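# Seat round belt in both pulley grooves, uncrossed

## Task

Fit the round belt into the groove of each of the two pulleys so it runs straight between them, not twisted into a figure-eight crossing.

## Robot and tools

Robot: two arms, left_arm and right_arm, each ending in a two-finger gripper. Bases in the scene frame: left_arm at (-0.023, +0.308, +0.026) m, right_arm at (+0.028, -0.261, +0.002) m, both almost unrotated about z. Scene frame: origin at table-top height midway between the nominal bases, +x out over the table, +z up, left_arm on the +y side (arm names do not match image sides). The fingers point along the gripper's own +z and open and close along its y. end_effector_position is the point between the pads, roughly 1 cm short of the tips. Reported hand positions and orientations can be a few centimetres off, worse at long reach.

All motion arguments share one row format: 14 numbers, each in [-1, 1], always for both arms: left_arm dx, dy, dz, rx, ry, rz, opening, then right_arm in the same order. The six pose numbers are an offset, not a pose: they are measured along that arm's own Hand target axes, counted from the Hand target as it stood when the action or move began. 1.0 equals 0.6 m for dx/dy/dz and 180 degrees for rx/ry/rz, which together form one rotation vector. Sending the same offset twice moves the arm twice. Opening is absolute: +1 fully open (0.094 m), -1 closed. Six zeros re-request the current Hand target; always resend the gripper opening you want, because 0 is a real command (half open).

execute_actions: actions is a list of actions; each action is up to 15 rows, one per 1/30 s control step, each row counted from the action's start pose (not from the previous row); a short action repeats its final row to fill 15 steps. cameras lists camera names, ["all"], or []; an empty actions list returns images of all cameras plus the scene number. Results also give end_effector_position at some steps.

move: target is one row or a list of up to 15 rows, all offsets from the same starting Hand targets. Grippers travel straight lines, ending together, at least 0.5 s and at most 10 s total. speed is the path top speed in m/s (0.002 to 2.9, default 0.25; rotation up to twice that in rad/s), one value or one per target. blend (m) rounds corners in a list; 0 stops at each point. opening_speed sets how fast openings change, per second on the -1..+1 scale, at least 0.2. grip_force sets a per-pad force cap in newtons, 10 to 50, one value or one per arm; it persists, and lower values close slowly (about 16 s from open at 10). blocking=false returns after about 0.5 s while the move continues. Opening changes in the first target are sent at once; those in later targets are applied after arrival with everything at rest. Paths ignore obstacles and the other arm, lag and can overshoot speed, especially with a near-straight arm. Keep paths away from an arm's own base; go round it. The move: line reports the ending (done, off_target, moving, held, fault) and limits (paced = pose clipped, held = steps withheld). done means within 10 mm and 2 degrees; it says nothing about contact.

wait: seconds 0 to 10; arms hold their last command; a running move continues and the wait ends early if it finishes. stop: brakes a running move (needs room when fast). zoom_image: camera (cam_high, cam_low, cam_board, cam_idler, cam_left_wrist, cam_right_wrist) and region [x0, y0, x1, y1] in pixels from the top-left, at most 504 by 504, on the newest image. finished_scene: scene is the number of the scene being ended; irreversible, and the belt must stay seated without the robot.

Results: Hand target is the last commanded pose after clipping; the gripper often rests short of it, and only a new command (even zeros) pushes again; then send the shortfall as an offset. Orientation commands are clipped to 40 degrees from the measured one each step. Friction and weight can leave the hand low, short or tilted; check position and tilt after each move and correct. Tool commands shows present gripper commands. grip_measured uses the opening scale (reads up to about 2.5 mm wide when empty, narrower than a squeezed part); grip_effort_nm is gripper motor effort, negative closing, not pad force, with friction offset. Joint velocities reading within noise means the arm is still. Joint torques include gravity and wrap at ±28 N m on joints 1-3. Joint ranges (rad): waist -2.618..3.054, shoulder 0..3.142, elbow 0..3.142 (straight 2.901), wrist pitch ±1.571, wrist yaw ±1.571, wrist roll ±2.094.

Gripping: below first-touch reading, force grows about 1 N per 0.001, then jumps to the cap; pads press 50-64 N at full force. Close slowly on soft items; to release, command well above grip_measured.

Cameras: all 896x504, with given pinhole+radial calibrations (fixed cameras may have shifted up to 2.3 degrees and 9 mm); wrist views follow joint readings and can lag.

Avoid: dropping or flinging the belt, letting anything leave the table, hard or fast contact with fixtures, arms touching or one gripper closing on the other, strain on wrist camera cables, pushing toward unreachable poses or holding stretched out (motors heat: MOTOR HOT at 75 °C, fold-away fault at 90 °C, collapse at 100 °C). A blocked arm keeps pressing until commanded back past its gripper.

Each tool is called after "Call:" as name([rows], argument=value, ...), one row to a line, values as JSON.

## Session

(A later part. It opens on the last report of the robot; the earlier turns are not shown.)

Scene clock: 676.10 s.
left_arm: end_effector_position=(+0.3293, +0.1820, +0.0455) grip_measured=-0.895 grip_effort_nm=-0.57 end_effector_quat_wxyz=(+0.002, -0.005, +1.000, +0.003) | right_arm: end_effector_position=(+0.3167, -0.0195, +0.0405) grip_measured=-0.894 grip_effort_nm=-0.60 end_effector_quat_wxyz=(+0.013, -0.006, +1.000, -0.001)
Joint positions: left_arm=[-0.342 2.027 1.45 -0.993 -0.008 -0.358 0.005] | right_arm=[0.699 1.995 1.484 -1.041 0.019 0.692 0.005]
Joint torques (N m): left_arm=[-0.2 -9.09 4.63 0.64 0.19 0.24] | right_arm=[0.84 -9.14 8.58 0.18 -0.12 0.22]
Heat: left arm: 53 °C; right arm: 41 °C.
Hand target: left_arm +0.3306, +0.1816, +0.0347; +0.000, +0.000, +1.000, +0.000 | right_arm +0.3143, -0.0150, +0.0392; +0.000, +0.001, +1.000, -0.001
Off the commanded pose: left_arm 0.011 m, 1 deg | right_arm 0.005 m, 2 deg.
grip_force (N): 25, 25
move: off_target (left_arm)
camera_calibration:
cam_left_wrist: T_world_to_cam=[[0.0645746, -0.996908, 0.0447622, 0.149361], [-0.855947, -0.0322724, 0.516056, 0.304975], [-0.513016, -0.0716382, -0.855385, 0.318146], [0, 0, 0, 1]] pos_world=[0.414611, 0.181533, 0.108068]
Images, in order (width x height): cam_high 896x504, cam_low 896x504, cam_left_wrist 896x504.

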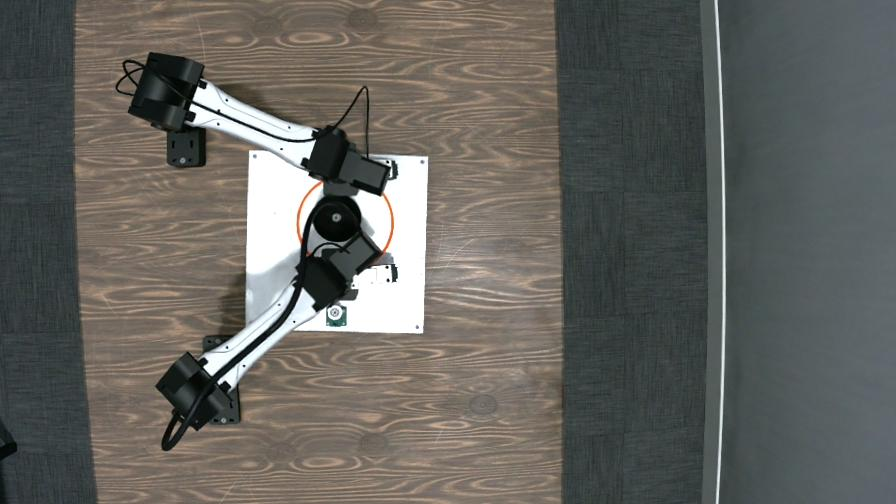

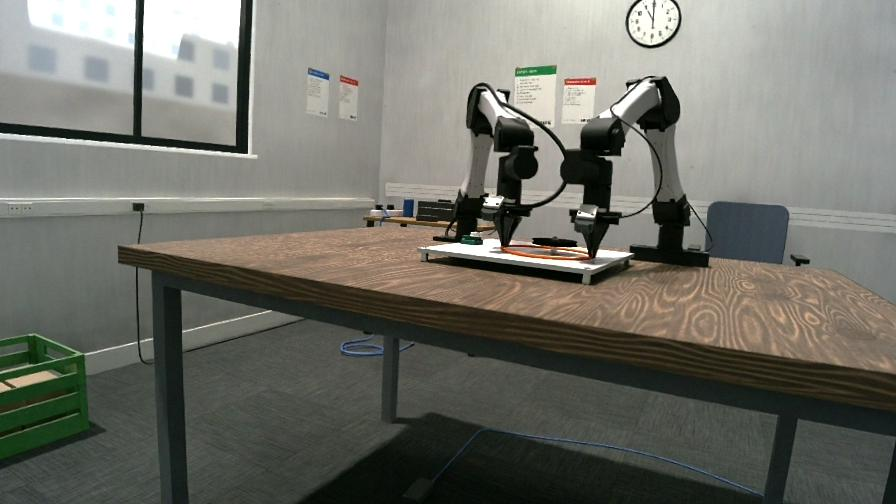

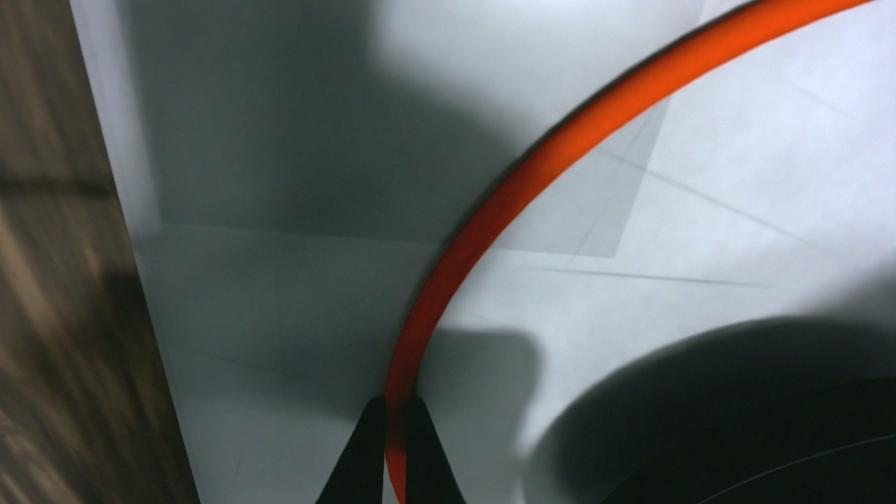

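Call:
move(target=[0.05,0,-0.0517,0,0,0,-0.97,0.0367,0,-0.0267,0,0,0,-0.97], speed=0.05, cameras=["cam_high","cam_low","cam_idler","cam_left_wrist","cam_right_wrist"])

Call:
zoom_image(camera="cam_low", region=[480, 200, 640, 280])

Call:
zoom_image(camera="cam_idler", region=[580, 220, 896, 380])

Scene clock: 693.10 s.
left_arm: end_effector_position=(+0.3093, +0.1817, +0.0572) grip_measured=-0.895 grip_effort_nm=-0.58 end_effector_quat_wxyz=(+0.003, +0.005, +1.000, +0.003) | right_arm: end_effector_position=(+0.3019, -0.0138, +0.0453) grip_measured=-0.894 grip_effort_nm=-0.60 end_effector_quat_wxyz=(+0.006, -0.006, +1.000, -0.007)
Joint positions: left_arm=[-0.362 1.943 1.378 -1.003 -0.008 -0.358 0.005] | right_arm=[0.737 1.981 1.484 -1.075 0.019 0.731 0.005]
Joint torques (N m): left_arm=[-0.58 -13.39 4.79 0.1 0.2 -0.09] | right_arm=[0.99 -14.99 5 0.14 -0.12 0.23]
Heat: left arm: 54 °C; right arm: 41 °C.
Hand target: left_arm +0.3006, +0.1815, +0.0657; +0.000, +0.000, +1.000, +0.000 | right_arm +0.2923, -0.0150, +0.0552; +0.000, +0.001, +1.000, -0.001
Off the commanded pose: left_arm 0.012 m, 1 deg | right_arm 0.014 m, 1 deg.
grip_force (N): 25, 25
move: off_target (left_arm, right_arm)
camera_calibration:
cam_left_wrist: T_world_to_cam=[[0.0446351, -0.997952, 0.0458199, 0.156155], [-0.85768, -0.0147627, 0.513972, 0.279321], [-0.512243, -0.06224, -0.856582, 0.316123], [0, 0, 0, 1]] pos_world=[0.394529, 0.179634, 0.120067]
cam_right_wrist: T_world_to_cam=[[0.0583392, -0.996281, 0.063415, -0.0429746], [-0.845188, -0.0154861, 0.534244, 0.26618], [-0.531275, -0.084765, -0.842948, 0.302712], [0, 0, 0, 1]] pos_world=[0.388303, -0.0130333, 0.115691]
Images, in order (width x height): cam_high 896x504, cam_low 896x504, cam_idler 896x504, cam_left_wrist 896x504, cam_right_wrist 896x504.

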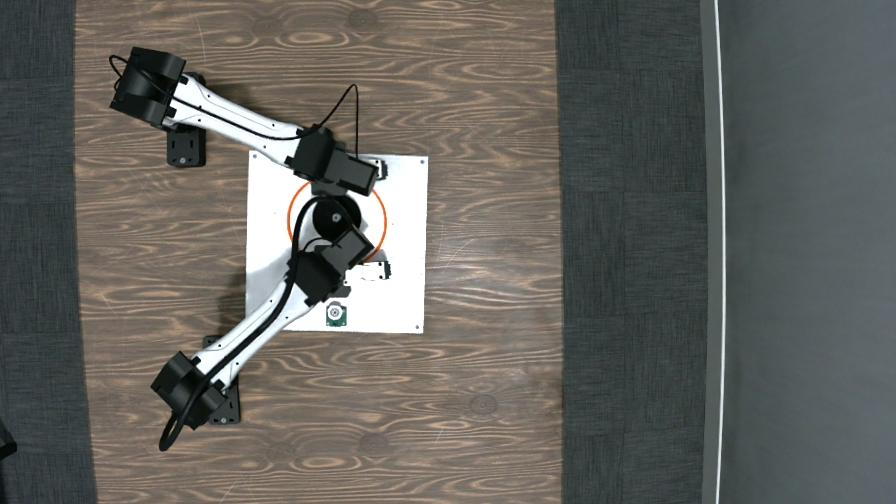

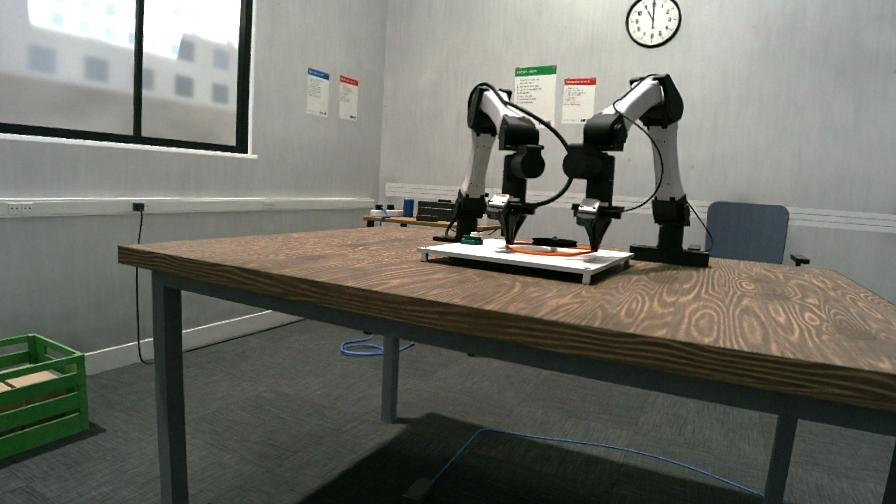

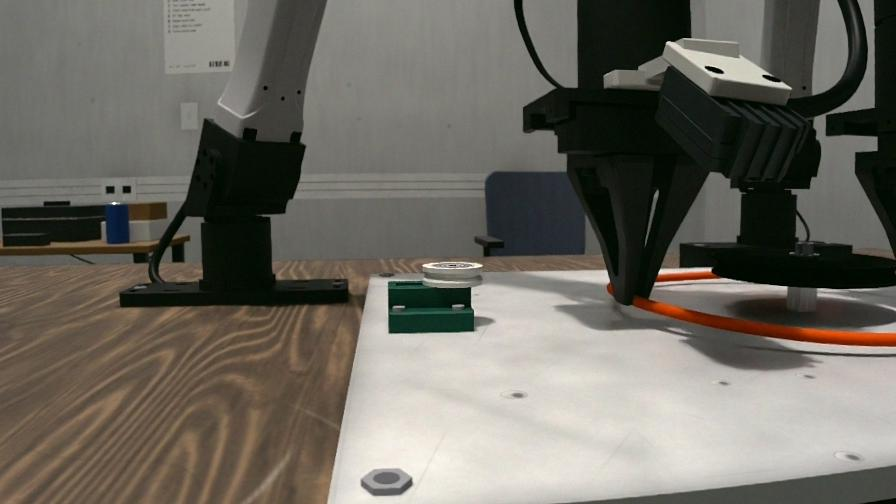

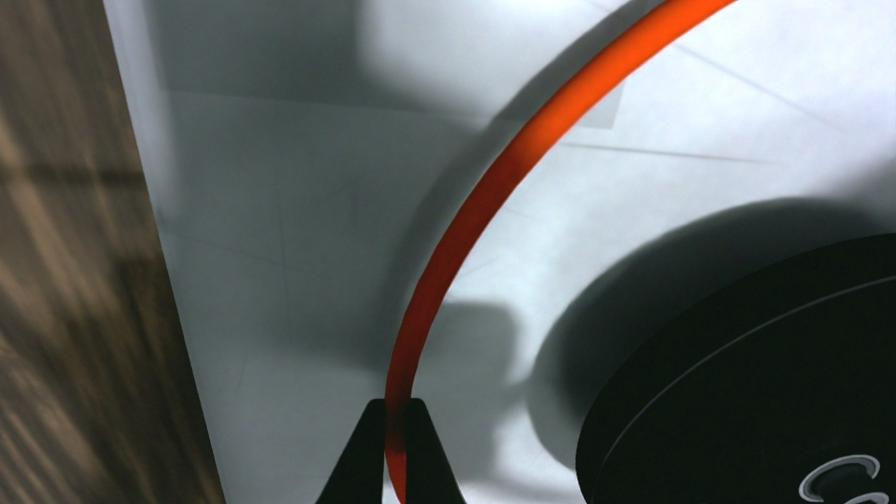

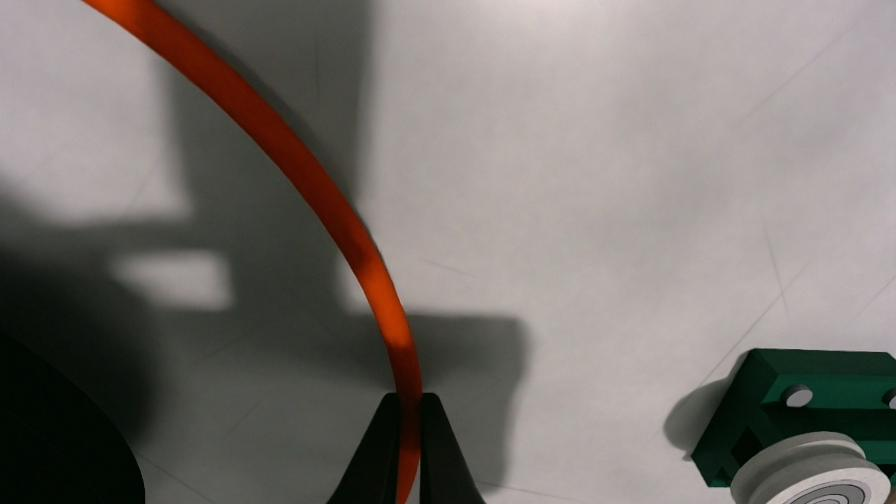

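Scaled by 3.150 from the camera's 896x504 image, which has a finer 1280x720 frame.

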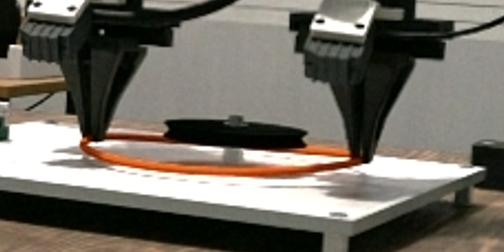

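Scaled by 1.595 from the camera's 896x504 image, which has a finer 1280x720 frame.

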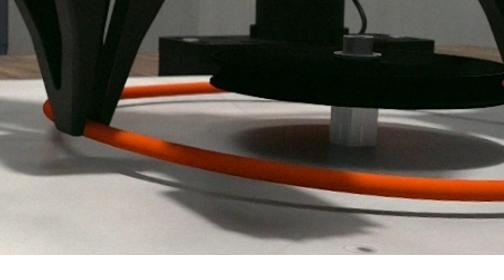

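Call:
move(target=[0.01,-0.05,-0.015,0,0,0,-0.97,0.01,-0.05,-0.0167,0,0,0,-0.97], speed=0.05, cameras=["cam_high","cam_low","cam_idler","cam_left_wrist","cam_board"])

Call:
zoom_image(camera="cam_low", region=[480, 200, 640, 280])

Call:
zoom_image(camera="cam_idler", region=[580, 220, 896, 380])

Scene clock: 718.77 s.
left_arm: end_effector_position=(+0.2920, +0.1556, +0.0608) grip_measured=-0.895 grip_effort_nm=-0.58 end_effector_quat_wxyz=(-0.009, +0.011, +1.000, +0.009) | right_arm: end_effector_position=(+0.2937, -0.0400, +0.0576) grip_measured=-0.894 grip_effort_nm=-0.60 end_effector_quat_wxyz=(+0.007, +0.002, +1.000, -0.006)
Joint positions: left_arm=[-0.449 1.943 1.393 -1.044 -0.008 -0.434 0.005] | right_arm=[0.697 1.879 1.394 -1.082 0.019 0.708 0.005]
Joint torques (N m): left_arm=[-0.57 -12.3 8.12 0.04 0.19 -0.2] | right_arm=[0.06 -13.75 4.83 0.16 -0.12 -0.11]
Heat: left arm: 62 °C; right arm: 45 °C.
Hand target: left_arm +0.2946, +0.1515, +0.0748; +0.000, +0.000, +1.000, +0.000 | right_arm +0.2862, -0.0449, +0.0653; +0.000, +0.001, +1.000, -0.001
Off the commanded pose: left_arm 0.015 m, 2 deg | right_arm 0.012 m, 1 deg.
grip_force (N): 25, 25
move: off_target (left_arm, right_arm)
camera_calibration:
cam_left_wrist: T_world_to_cam=[[0.0350163, -0.998818, 0.0337058, 0.13441], [-0.845325, -0.0116108, 0.534126, 0.256939], [-0.533103, -0.0471955, -0.844733, 0.311633], [0, 0, 0, 1]] pos_world=[0.378623, 0.151942, 0.121478]
Images, in order (width x height): cam_high 896x504, cam_low 896x504, cam_board 896x504, cam_idler 896x504, cam_left_wrist 896x504.

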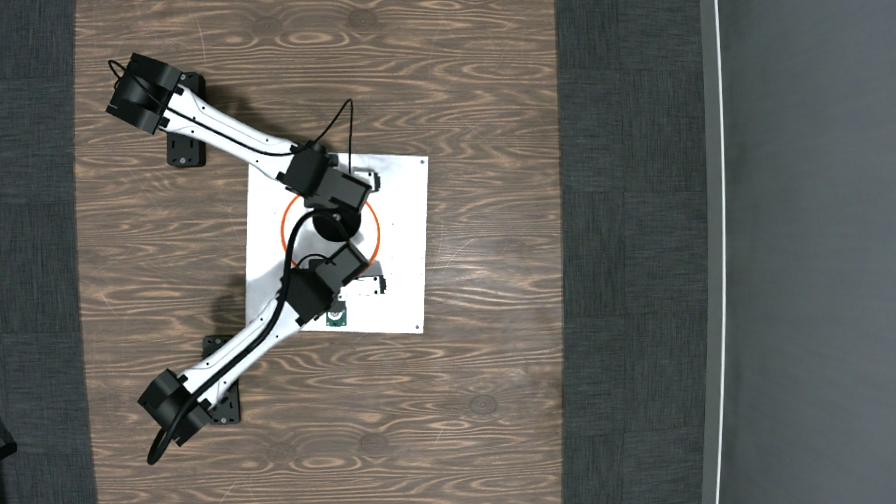

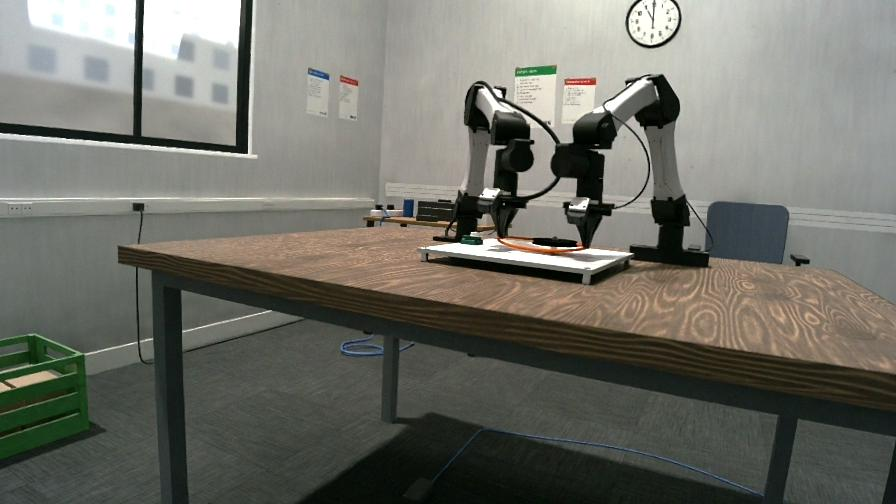

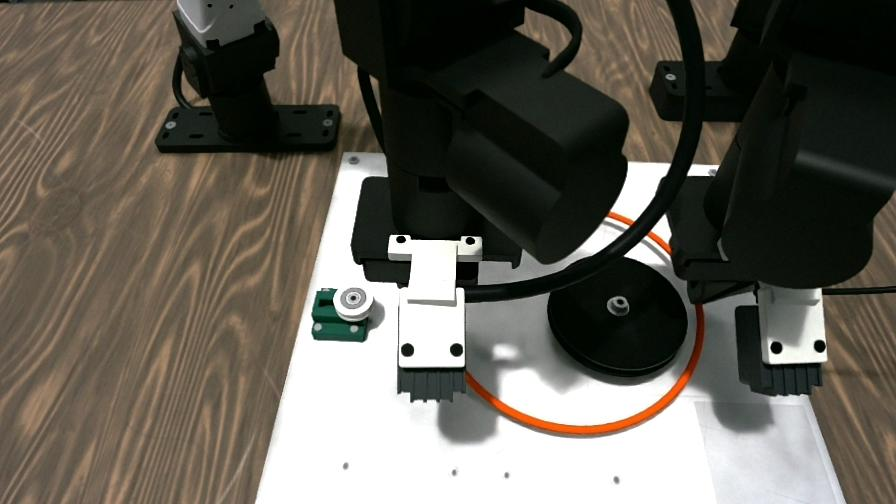

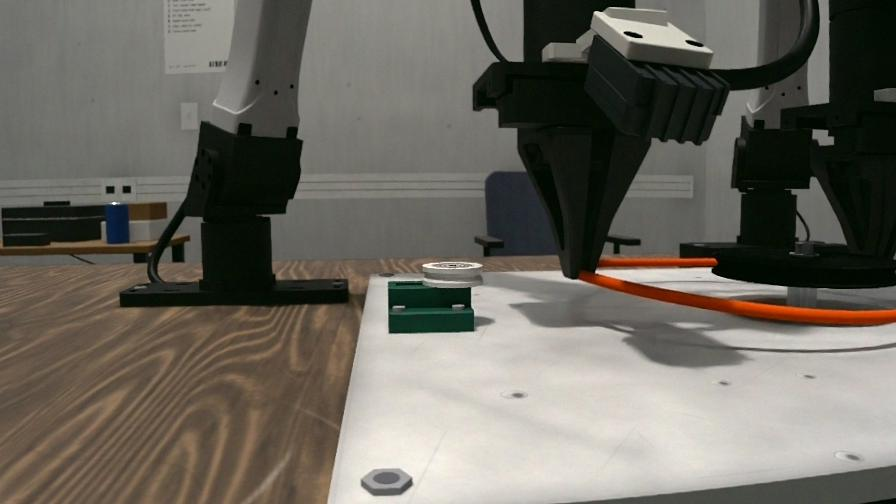

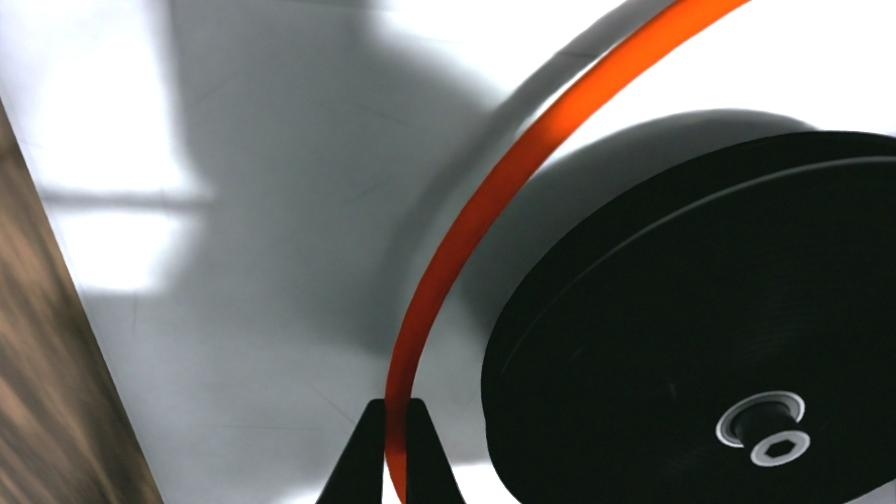

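Scaled by 3.150 from the camera's 896x504 image, which has a finer 1280x720 frame.

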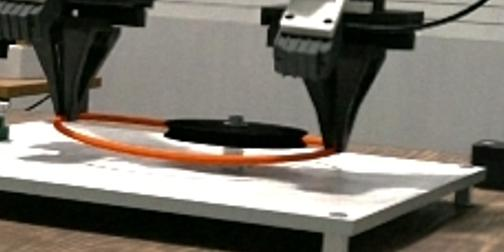

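Scaled by 1.595 from the camera's 896x504 image, which has a finer 1280x720 frame.

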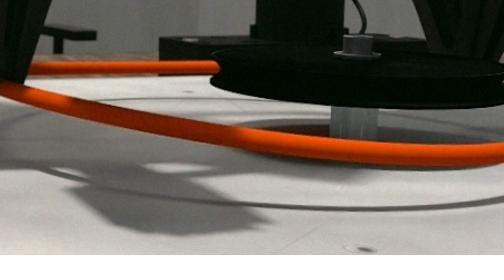

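Call:
zoom_image(camera="cam_low", region=[490, 225, 600, 265])

Call:
zoom_image(camera="cam_idler", region=[700, 220, 896, 340])

Call:
zoom_image(camera="cam_left_wrist", region=[300, 250, 700, 504])

Scaled by 4.582 from the camera's 896x504 image, which has a finer 1280x720 frame.

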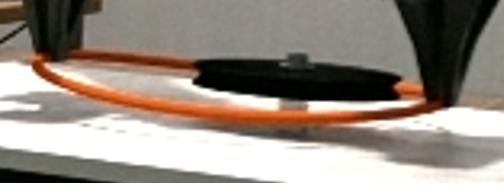

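Scaled by 2.571 from the camera's 896x504 image, which has a finer 1280x720 frame.

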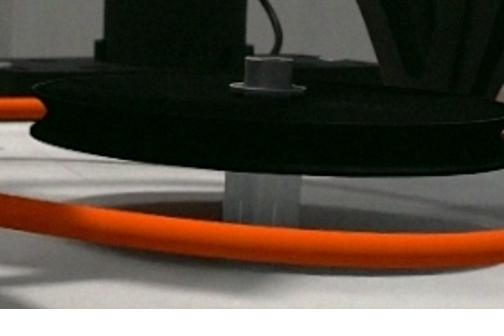

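Scaled by 1.260 from the camera's 896x504 image, which has a finer 1280x720 frame.

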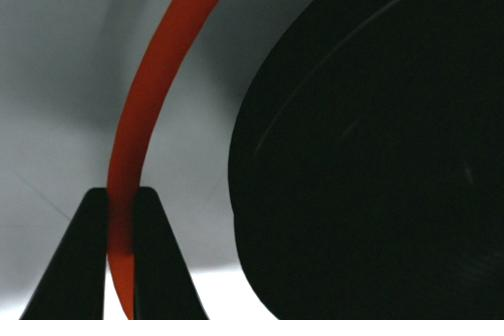

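Call:
move(target=[-0.0133,0,-0.0167,0,0,0,-0.97,0,0,-0.0083,0,0,0,-0.97], speed=0.05, cameras=["cam_low","cam_idler","cam_left_wrist"])

Call:
zoom_image(camera="cam_low", region=[490, 225, 600, 265])

Call:
zoom_image(camera="cam_idler", region=[700, 220, 896, 340])

Scene clock: 767.63 s.
left_arm: end_effector_position=(+0.2997, +0.1518, +0.0766) grip_measured=-0.895 grip_effort_nm=-0.57 end_effector_quat_wxyz=(-0.001, +0.010, +1.000, +0.005) | right_arm: end_effector_position=(+0.2902, -0.0429, +0.0577) grip_measured=-0.894 grip_effort_nm=-0.60 end_effector_quat_wxyz=(+0.000, +0.002, +1.000, -0.012)
Joint positions: left_arm=[-0.449 1.943 1.458 -1.093 -0.008 -0.434 0.005] | right_arm=[0.697 1.879 1.394 -1.101 0.019 0.708 0.005]
Joint torques (N m): left_arm=[0.2 -10.41 8.29 0.04 0.2 -0.08] | right_arm=[-0.06 -14.19 6.01 0.11 -0.12 -0.09]
Heat: left arm: 64 °C; right arm: 51 °C.
Hand target: left_arm +0.3026, +0.1515, +0.0848; +0.000, +0.000, +1.000, +0.000 | right_arm +0.2862, -0.0449, +0.0703; +0.000, +0.001, +1.000, -0.001
Off the commanded pose: left_arm 0.009 m, 1 deg | right_arm 0.013 m, 1 deg.
grip_force (N): 25, 25
move: off_target (right_arm)
camera_calibration:
cam_left_wrist: T_world_to_cam=[[0.0344369, -0.998545, 0.0414943, 0.129294], [-0.853172, -0.00774961, 0.521572, 0.257665], [-0.520492, -0.0533631, -0.852198, 0.326716], [0, 0, 0, 1]] pos_world=[0.385433, 0.148538, 0.138671]
Images, in order (width x height): cam_low 896x504, cam_idler 896x504, cam_left_wrist 896x504.

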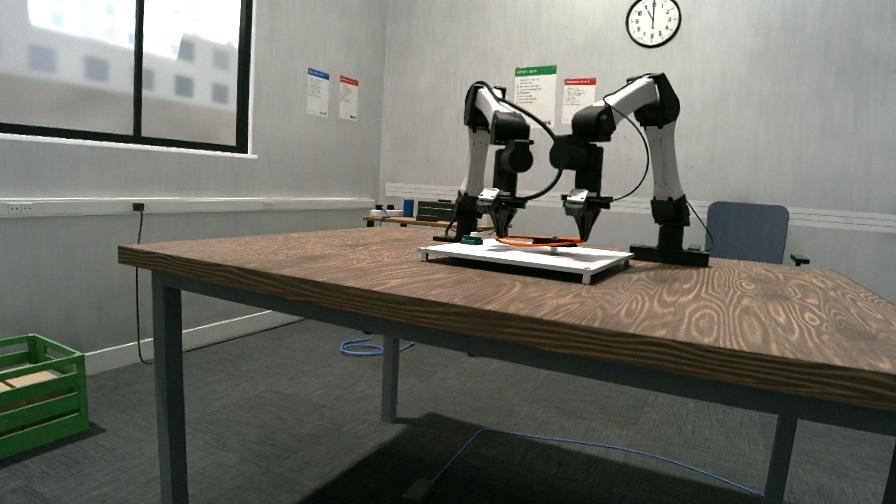

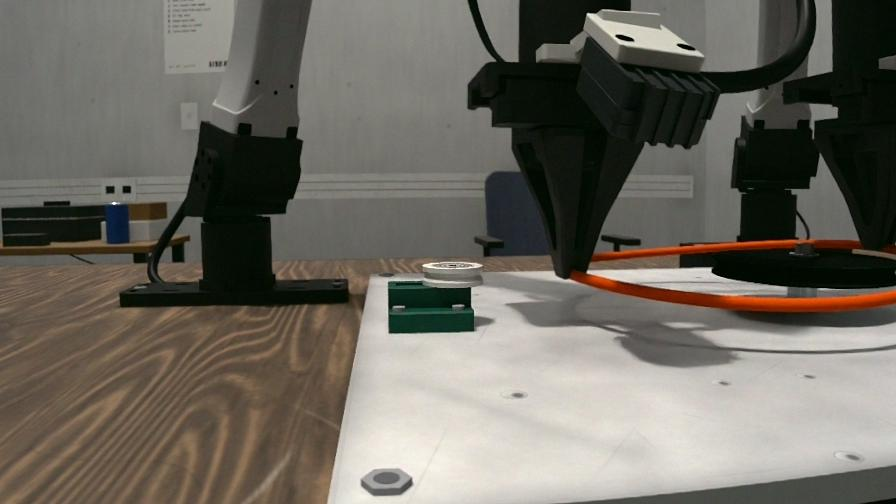

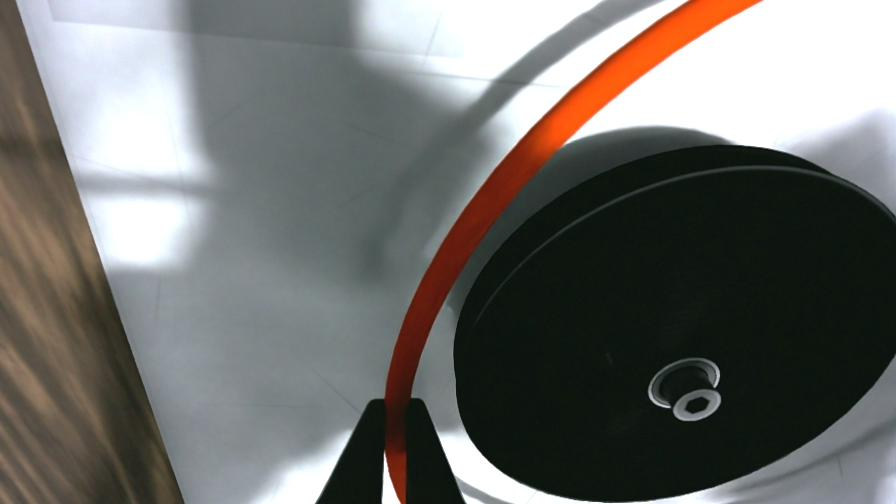

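Scaled by 4.582 from the camera's 896x504 image, which has a finer 1280x720 frame.

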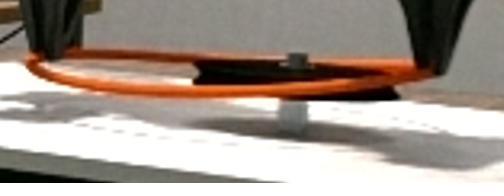

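Scaled by 2.571 from the camera's 896x504 image, which has a finer 1280x720 frame.

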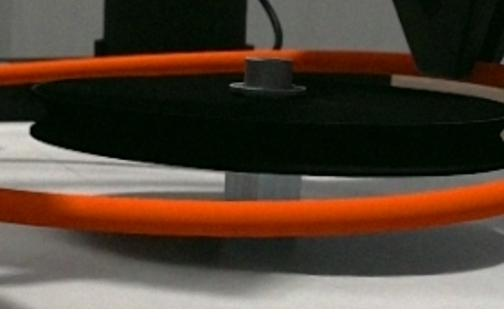

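Call:
move(target=[0,0,0.0447,0,0,0,-0.97,0,0,0.0172,0,0,0,-0.97], speed=0.05, cameras=["cam_low","cam_idler","cam_left_wrist"])

Call:
zoom_image(camera="cam_low", region=[490, 225, 600, 265])

Call:
zoom_image(camera="cam_idler", region=[700, 220, 896, 340])

Scene clock: 781.33 s.
left_arm: end_effector_position=(+0.2993, +0.1521, +0.0688) grip_measured=-0.895 grip_effort_nm=-0.58 end_effector_quat_wxyz=(+0.001, +0.010, +1.000, +0.004) | right_arm: end_effector_position=(+0.2864, -0.0461, +0.0538) grip_measured=-0.894 grip_effort_nm=-0.60 end_effector_quat_wxyz=(-0.006, +0.002, +1.000, -0.017)
Joint positions: left_arm=[-0.449 1.943 1.426 -1.055 -0.008 -0.434 0.005] | right_arm=[0.697 1.879 1.378 -1.101 0.019 0.708 0.005]
Joint torques (N m): left_arm=[0.02 -8.25 5.01 0.67 0.16 -0.1] | right_arm=[0.02 -13.26 4.81 0.46 -0.12 -0.09]
Heat: left arm: 63 °C; right arm: 52 °C.
Hand target: left_arm +0.3026, +0.1515, +0.0580; +0.000, +0.000, +1.000, +0.000 | right_arm +0.2862, -0.0450, +0.0599; +0.000, +0.001, +1.000, -0.001
Off the commanded pose: left_arm 0.011 m, 1 deg | right_arm 0.006 m, 2 deg.
grip_force (N): 25, 25
move: off_target (left_arm)
camera_calibration:
cam_left_wrist: T_world_to_cam=[[0.0341663, -0.99843, 0.0443781, 0.129731], [-0.856087, -0.00632501, 0.516793, 0.262334], [-0.515701, -0.0556484, -0.854959, 0.31896], [0, 0, 0, 1]] pos_world=[0.384636, 0.148936, 0.131368]
Images, in order (width x height): cam_low 896x504, cam_idler 896x504, cam_left_wrist 896x504.

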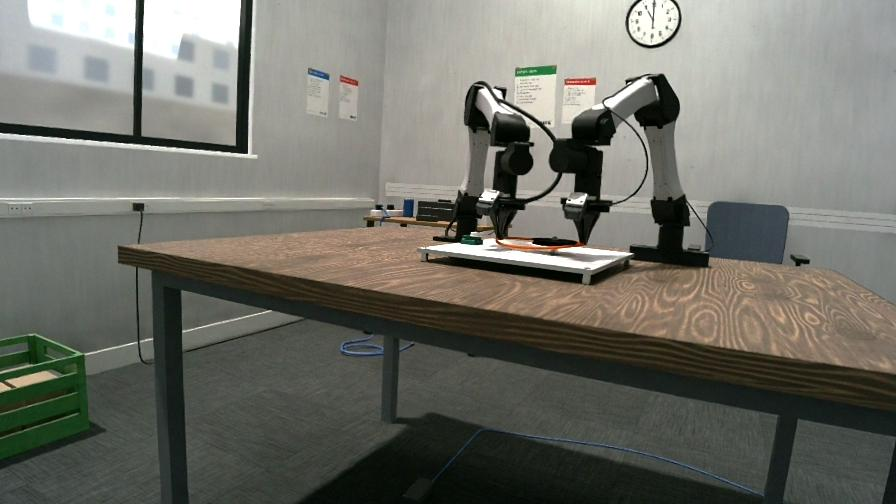

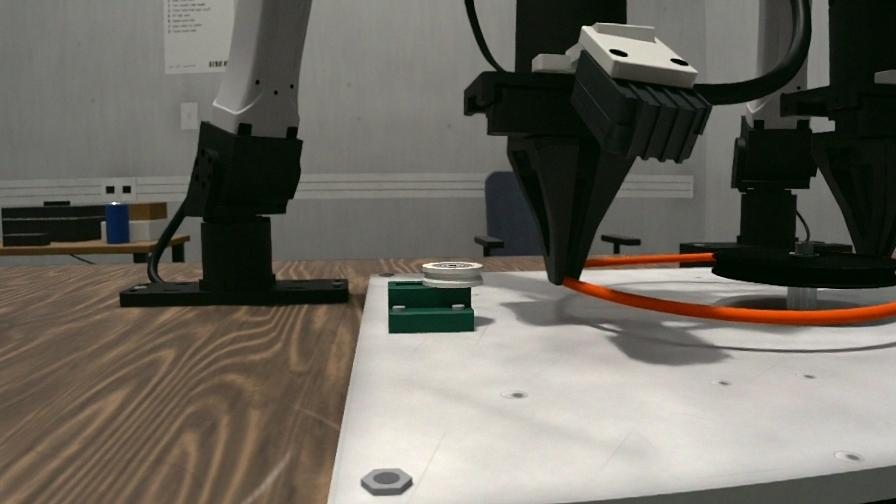

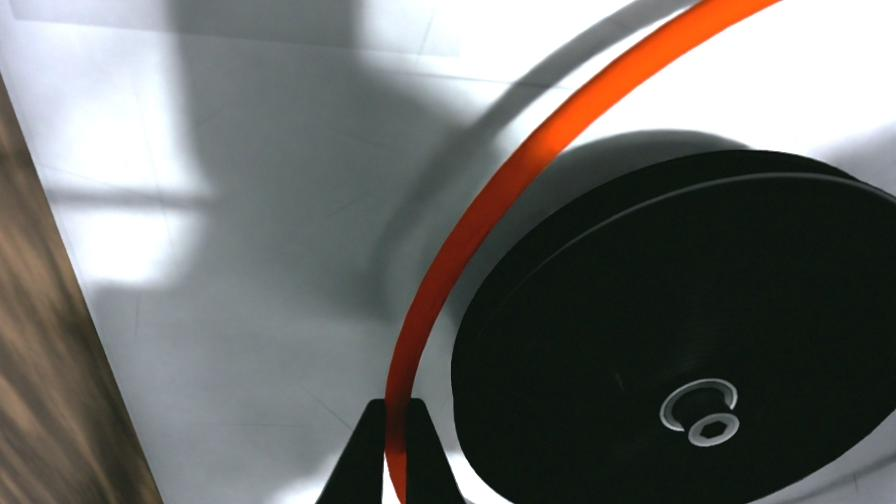

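Scaled by 4.582 from the camera's 896x504 image, which has a finer 1280x720 frame.

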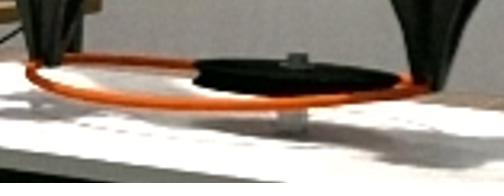

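Scaled by 2.571 from the camera's 896x504 image, which has a finer 1280x720 frame.

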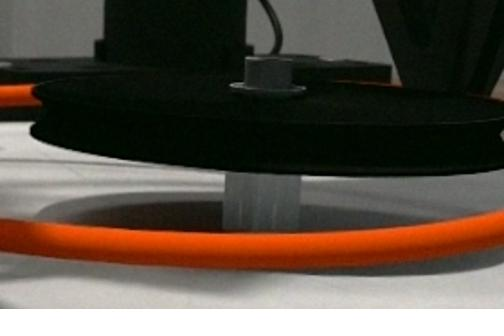

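Call:
move(target=[0,-0.0175,0,0,0,0,-0.97,-0.01,-0.0283,-0.0083,0,0,0,-0.97], speed=0.03, cameras=["cam_low","cam_idler","cam_left_wrist","cam_high","cam_board"])

Call:
zoom_image(camera="cam_low", region=[490, 225, 600, 265])

Call:
zoom_image(camera="cam_idler", region=[700, 220, 896, 340])

Scene clock: 794.70 s.
left_arm: end_effector_position=(+0.2959, +0.1483, +0.0626) grip_measured=-0.895 grip_effort_nm=-0.58 end_effector_quat_wxyz=(-0.007, +0.010, +1.000, +0.008) | right_arm: end_effector_position=(+0.2943, -0.0604, +0.0578) grip_measured=-0.894 grip_effort_nm=-0.60 end_effector_quat_wxyz=(-0.003, +0.001, +1.000, -0.014)
Joint positions: left_arm=[-0.463 1.961 1.426 -1.055 -0.008 -0.45 0.005] | right_arm=[0.649 1.857 1.366 -1.101 0.019 0.657 0.005]
Joint torques (N m): left_arm=[-0.5 -8.58 6.99 0.53 0.15 -0.19] | right_arm=[-0.13 -13.46 4.78 0.36 -0.1 -0.09]
Heat: left arm: 59 °C; right arm: 52 °C.
Hand target: left_arm +0.3026, +0.1410, +0.0579; +0.000, +0.000, +1.000, +0.000 | right_arm +0.2922, -0.0619, +0.0650; +0.000, +0.000, +1.000, -0.001
Off the commanded pose: left_arm 0.011 m, 2 deg | right_arm 0.008 m, 2 deg.
grip_force (N): 25, 25
move: off_target (left_arm)
camera_calibration:
cam_left_wrist: T_world_to_cam=[[0.0364131, -0.998702, 0.035605, 0.126232], [-0.847589, -0.0119898, 0.530517, 0.260093], [-0.529402, -0.0494962, -0.846926, 0.314259], [0, 0, 0, 1]] pos_world=[0.382225, 0.144741, 0.123676]
Images, in order (width x height): cam_high 896x504, cam_low 896x504, cam_board 896x504, cam_idler 896x504, cam_left_wrist 896x504.

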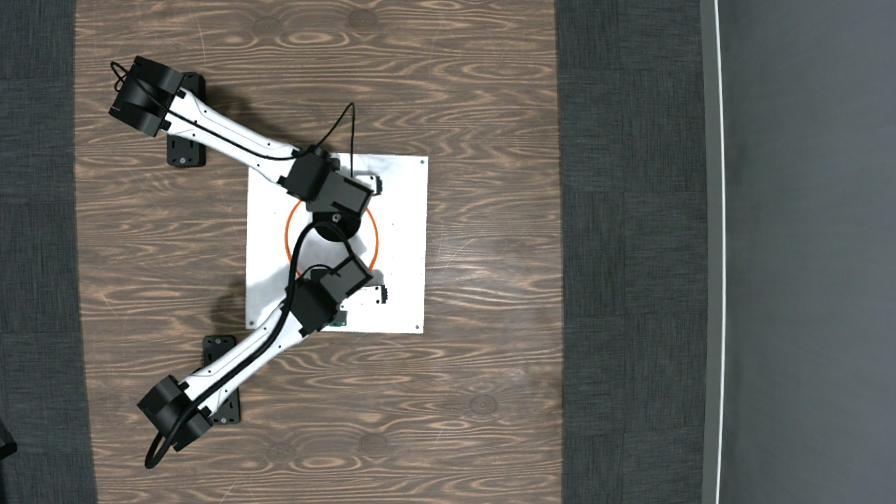

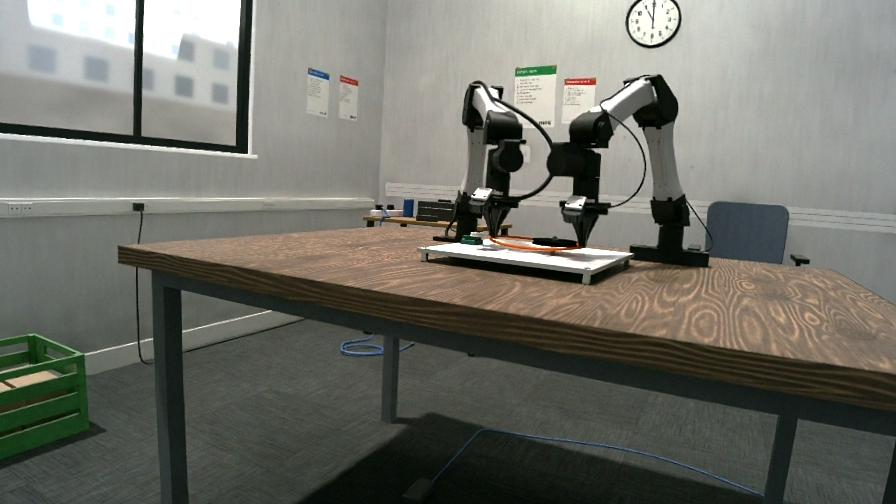

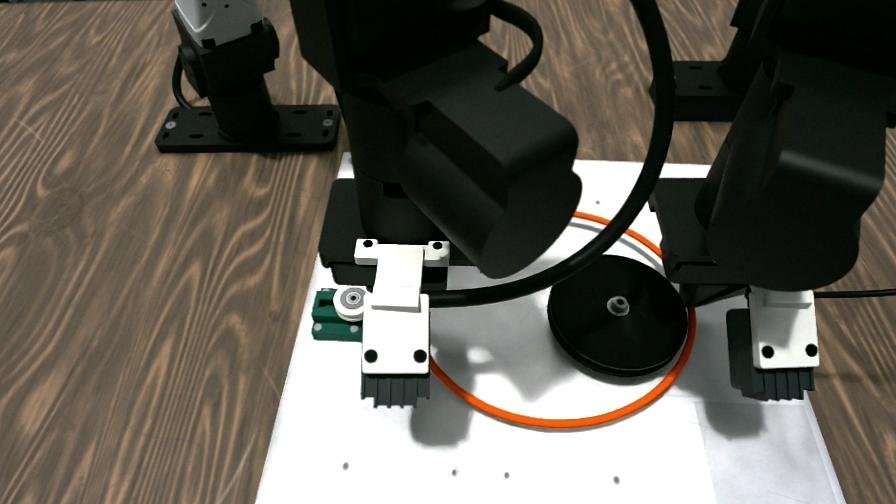

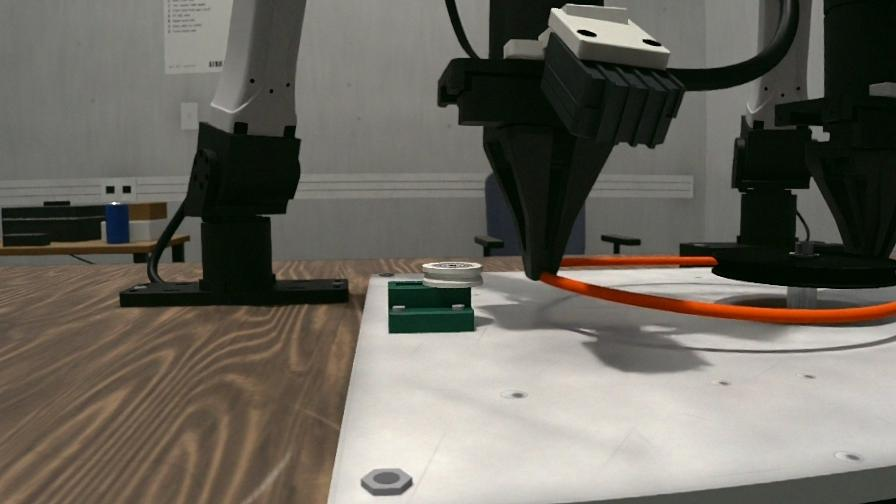

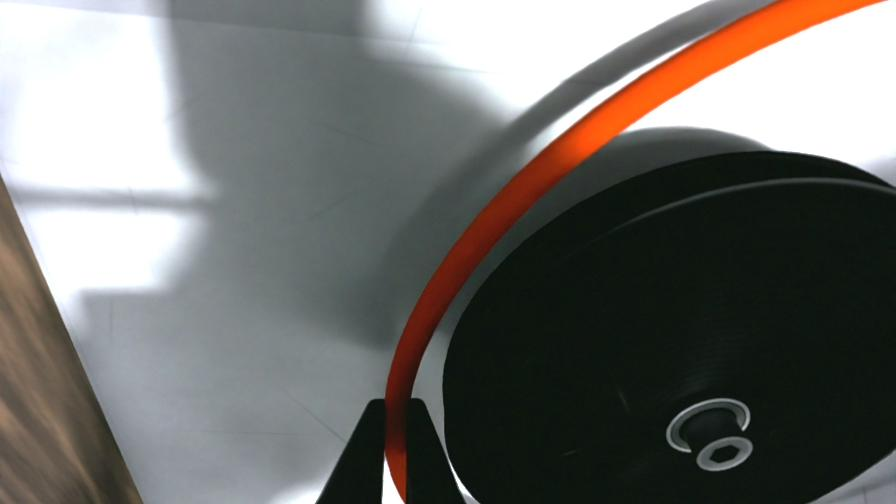

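Scaled by 4.582 from the camera's 896x504 image, which has a finer 1280x720 frame.

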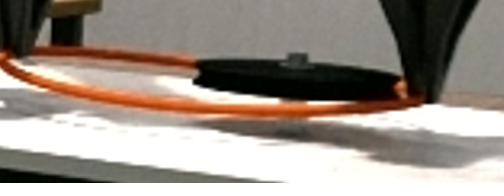

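Scaled by 2.571 from the camera's 896x504 image, which has a finer 1280x720 frame.

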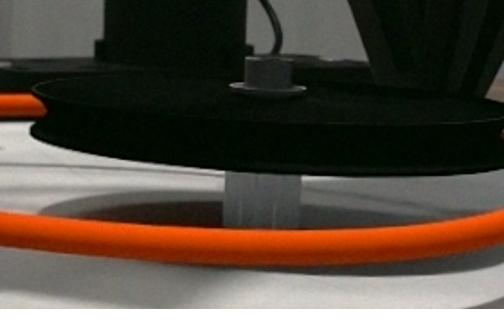

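Call:
move([
  [-0.0083,-0.005,-0.055,0,0,0,-0.97,0,0,0,0,0,0,-0.97],
  [-0.0083,-0.005,0.0,0,0,0,-0.97,0,0,0,0,0,0,-0.97],
], speed=0.05, cameras=["cam_low","cam_idler","cam_left_wrist"])

Call:
zoom_image(camera="cam_low", region=[490, 225, 600, 265])

Call:
zoom_image(camera="cam_idler", region=[700, 220, 896, 340])

Scene clock: 820.00 s.
left_arm: end_effector_position=(+0.3082, +0.1414, +0.0738) grip_measured=-0.895 grip_effort_nm=-0.57 end_effector_quat_wxyz=(+0.006, +0.010, +1.000, +0.001) | right_arm: end_effector_position=(+0.2943, -0.0604, +0.0578) grip_measured=-0.894 grip_effort_nm=-0.60 end_effector_quat_wxyz=(-0.003, +0.001, +1.000, -0.014)
Joint positions: left_arm=[-0.465 1.975 1.492 -1.078 -0.008 -0.451 0.005] | right_arm=[0.649 1.857 1.366 -1.101 0.019 0.657 0.005]
Joint torques (N m): left_arm=[-0.65 -8.31 4.15 0.74 0.15 -0.21] | right_arm=[-0.18 -13.46 4.78 0.35 -0.12 -0.09]
Heat: left arm: 54 °C; right arm: 52 °C.
Hand target: left_arm +0.3076, +0.1381, +0.0579; +0.000, +0.000, +1.000, +0.000 | right_arm +0.2922, -0.0619, +0.0650; +0.000, +0.000, +1.000, -0.001
Off the commanded pose: left_arm 0.016 m, 1 deg | right_arm 0.008 m, 2 deg.
grip_force (N): 25, 25
move: off_target (left_arm)
camera_calibration:
cam_left_wrist: T_world_to_cam=[[0.0352891, -0.998147, 0.0495805, 0.117813], [-0.860969, -0.00517421, 0.508631, 0.269313], [-0.507432, -0.0606364, -0.859556, 0.325617], [0, 0, 0, 1]] pos_world=[0.392941, 0.138733, 0.137064]
Images, in order (width x height): cam_low 896x504, cam_idler 896x504, cam_left_wrist 896x504.

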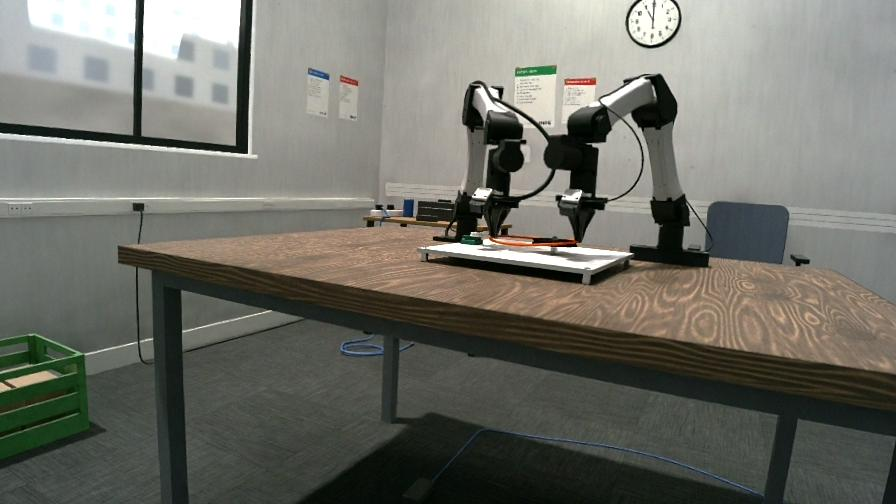

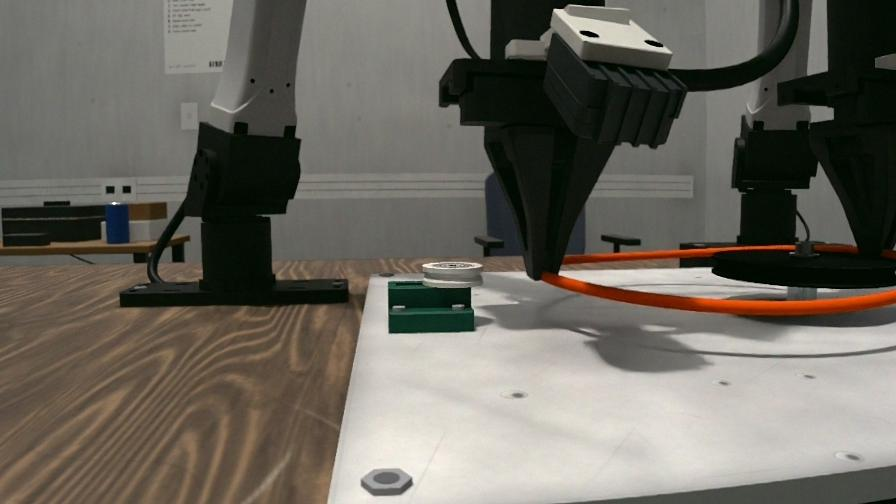

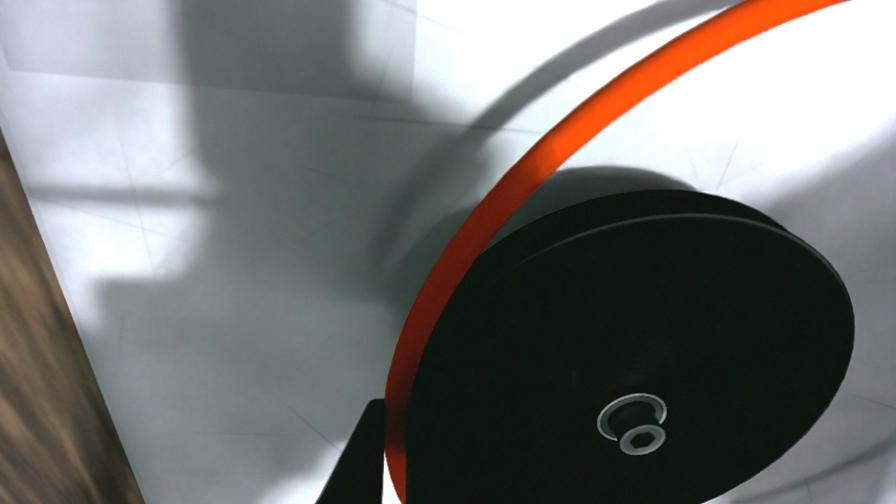

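Scaled by 4.582 from the camera's 896x504 image, which has a finer 1280x720 frame.

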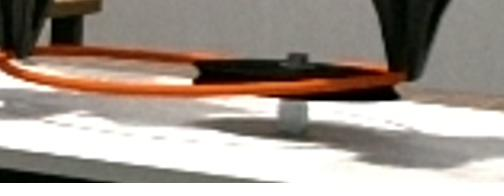

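Scaled by 2.571 from the camera's 896x504 image, which has a finer 1280x720 frame.

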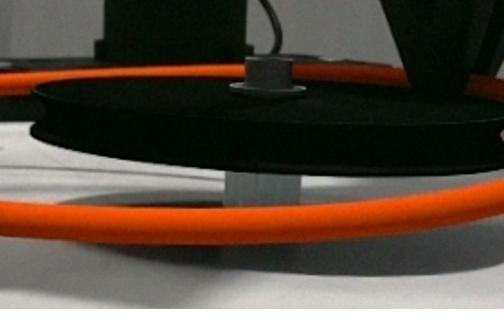

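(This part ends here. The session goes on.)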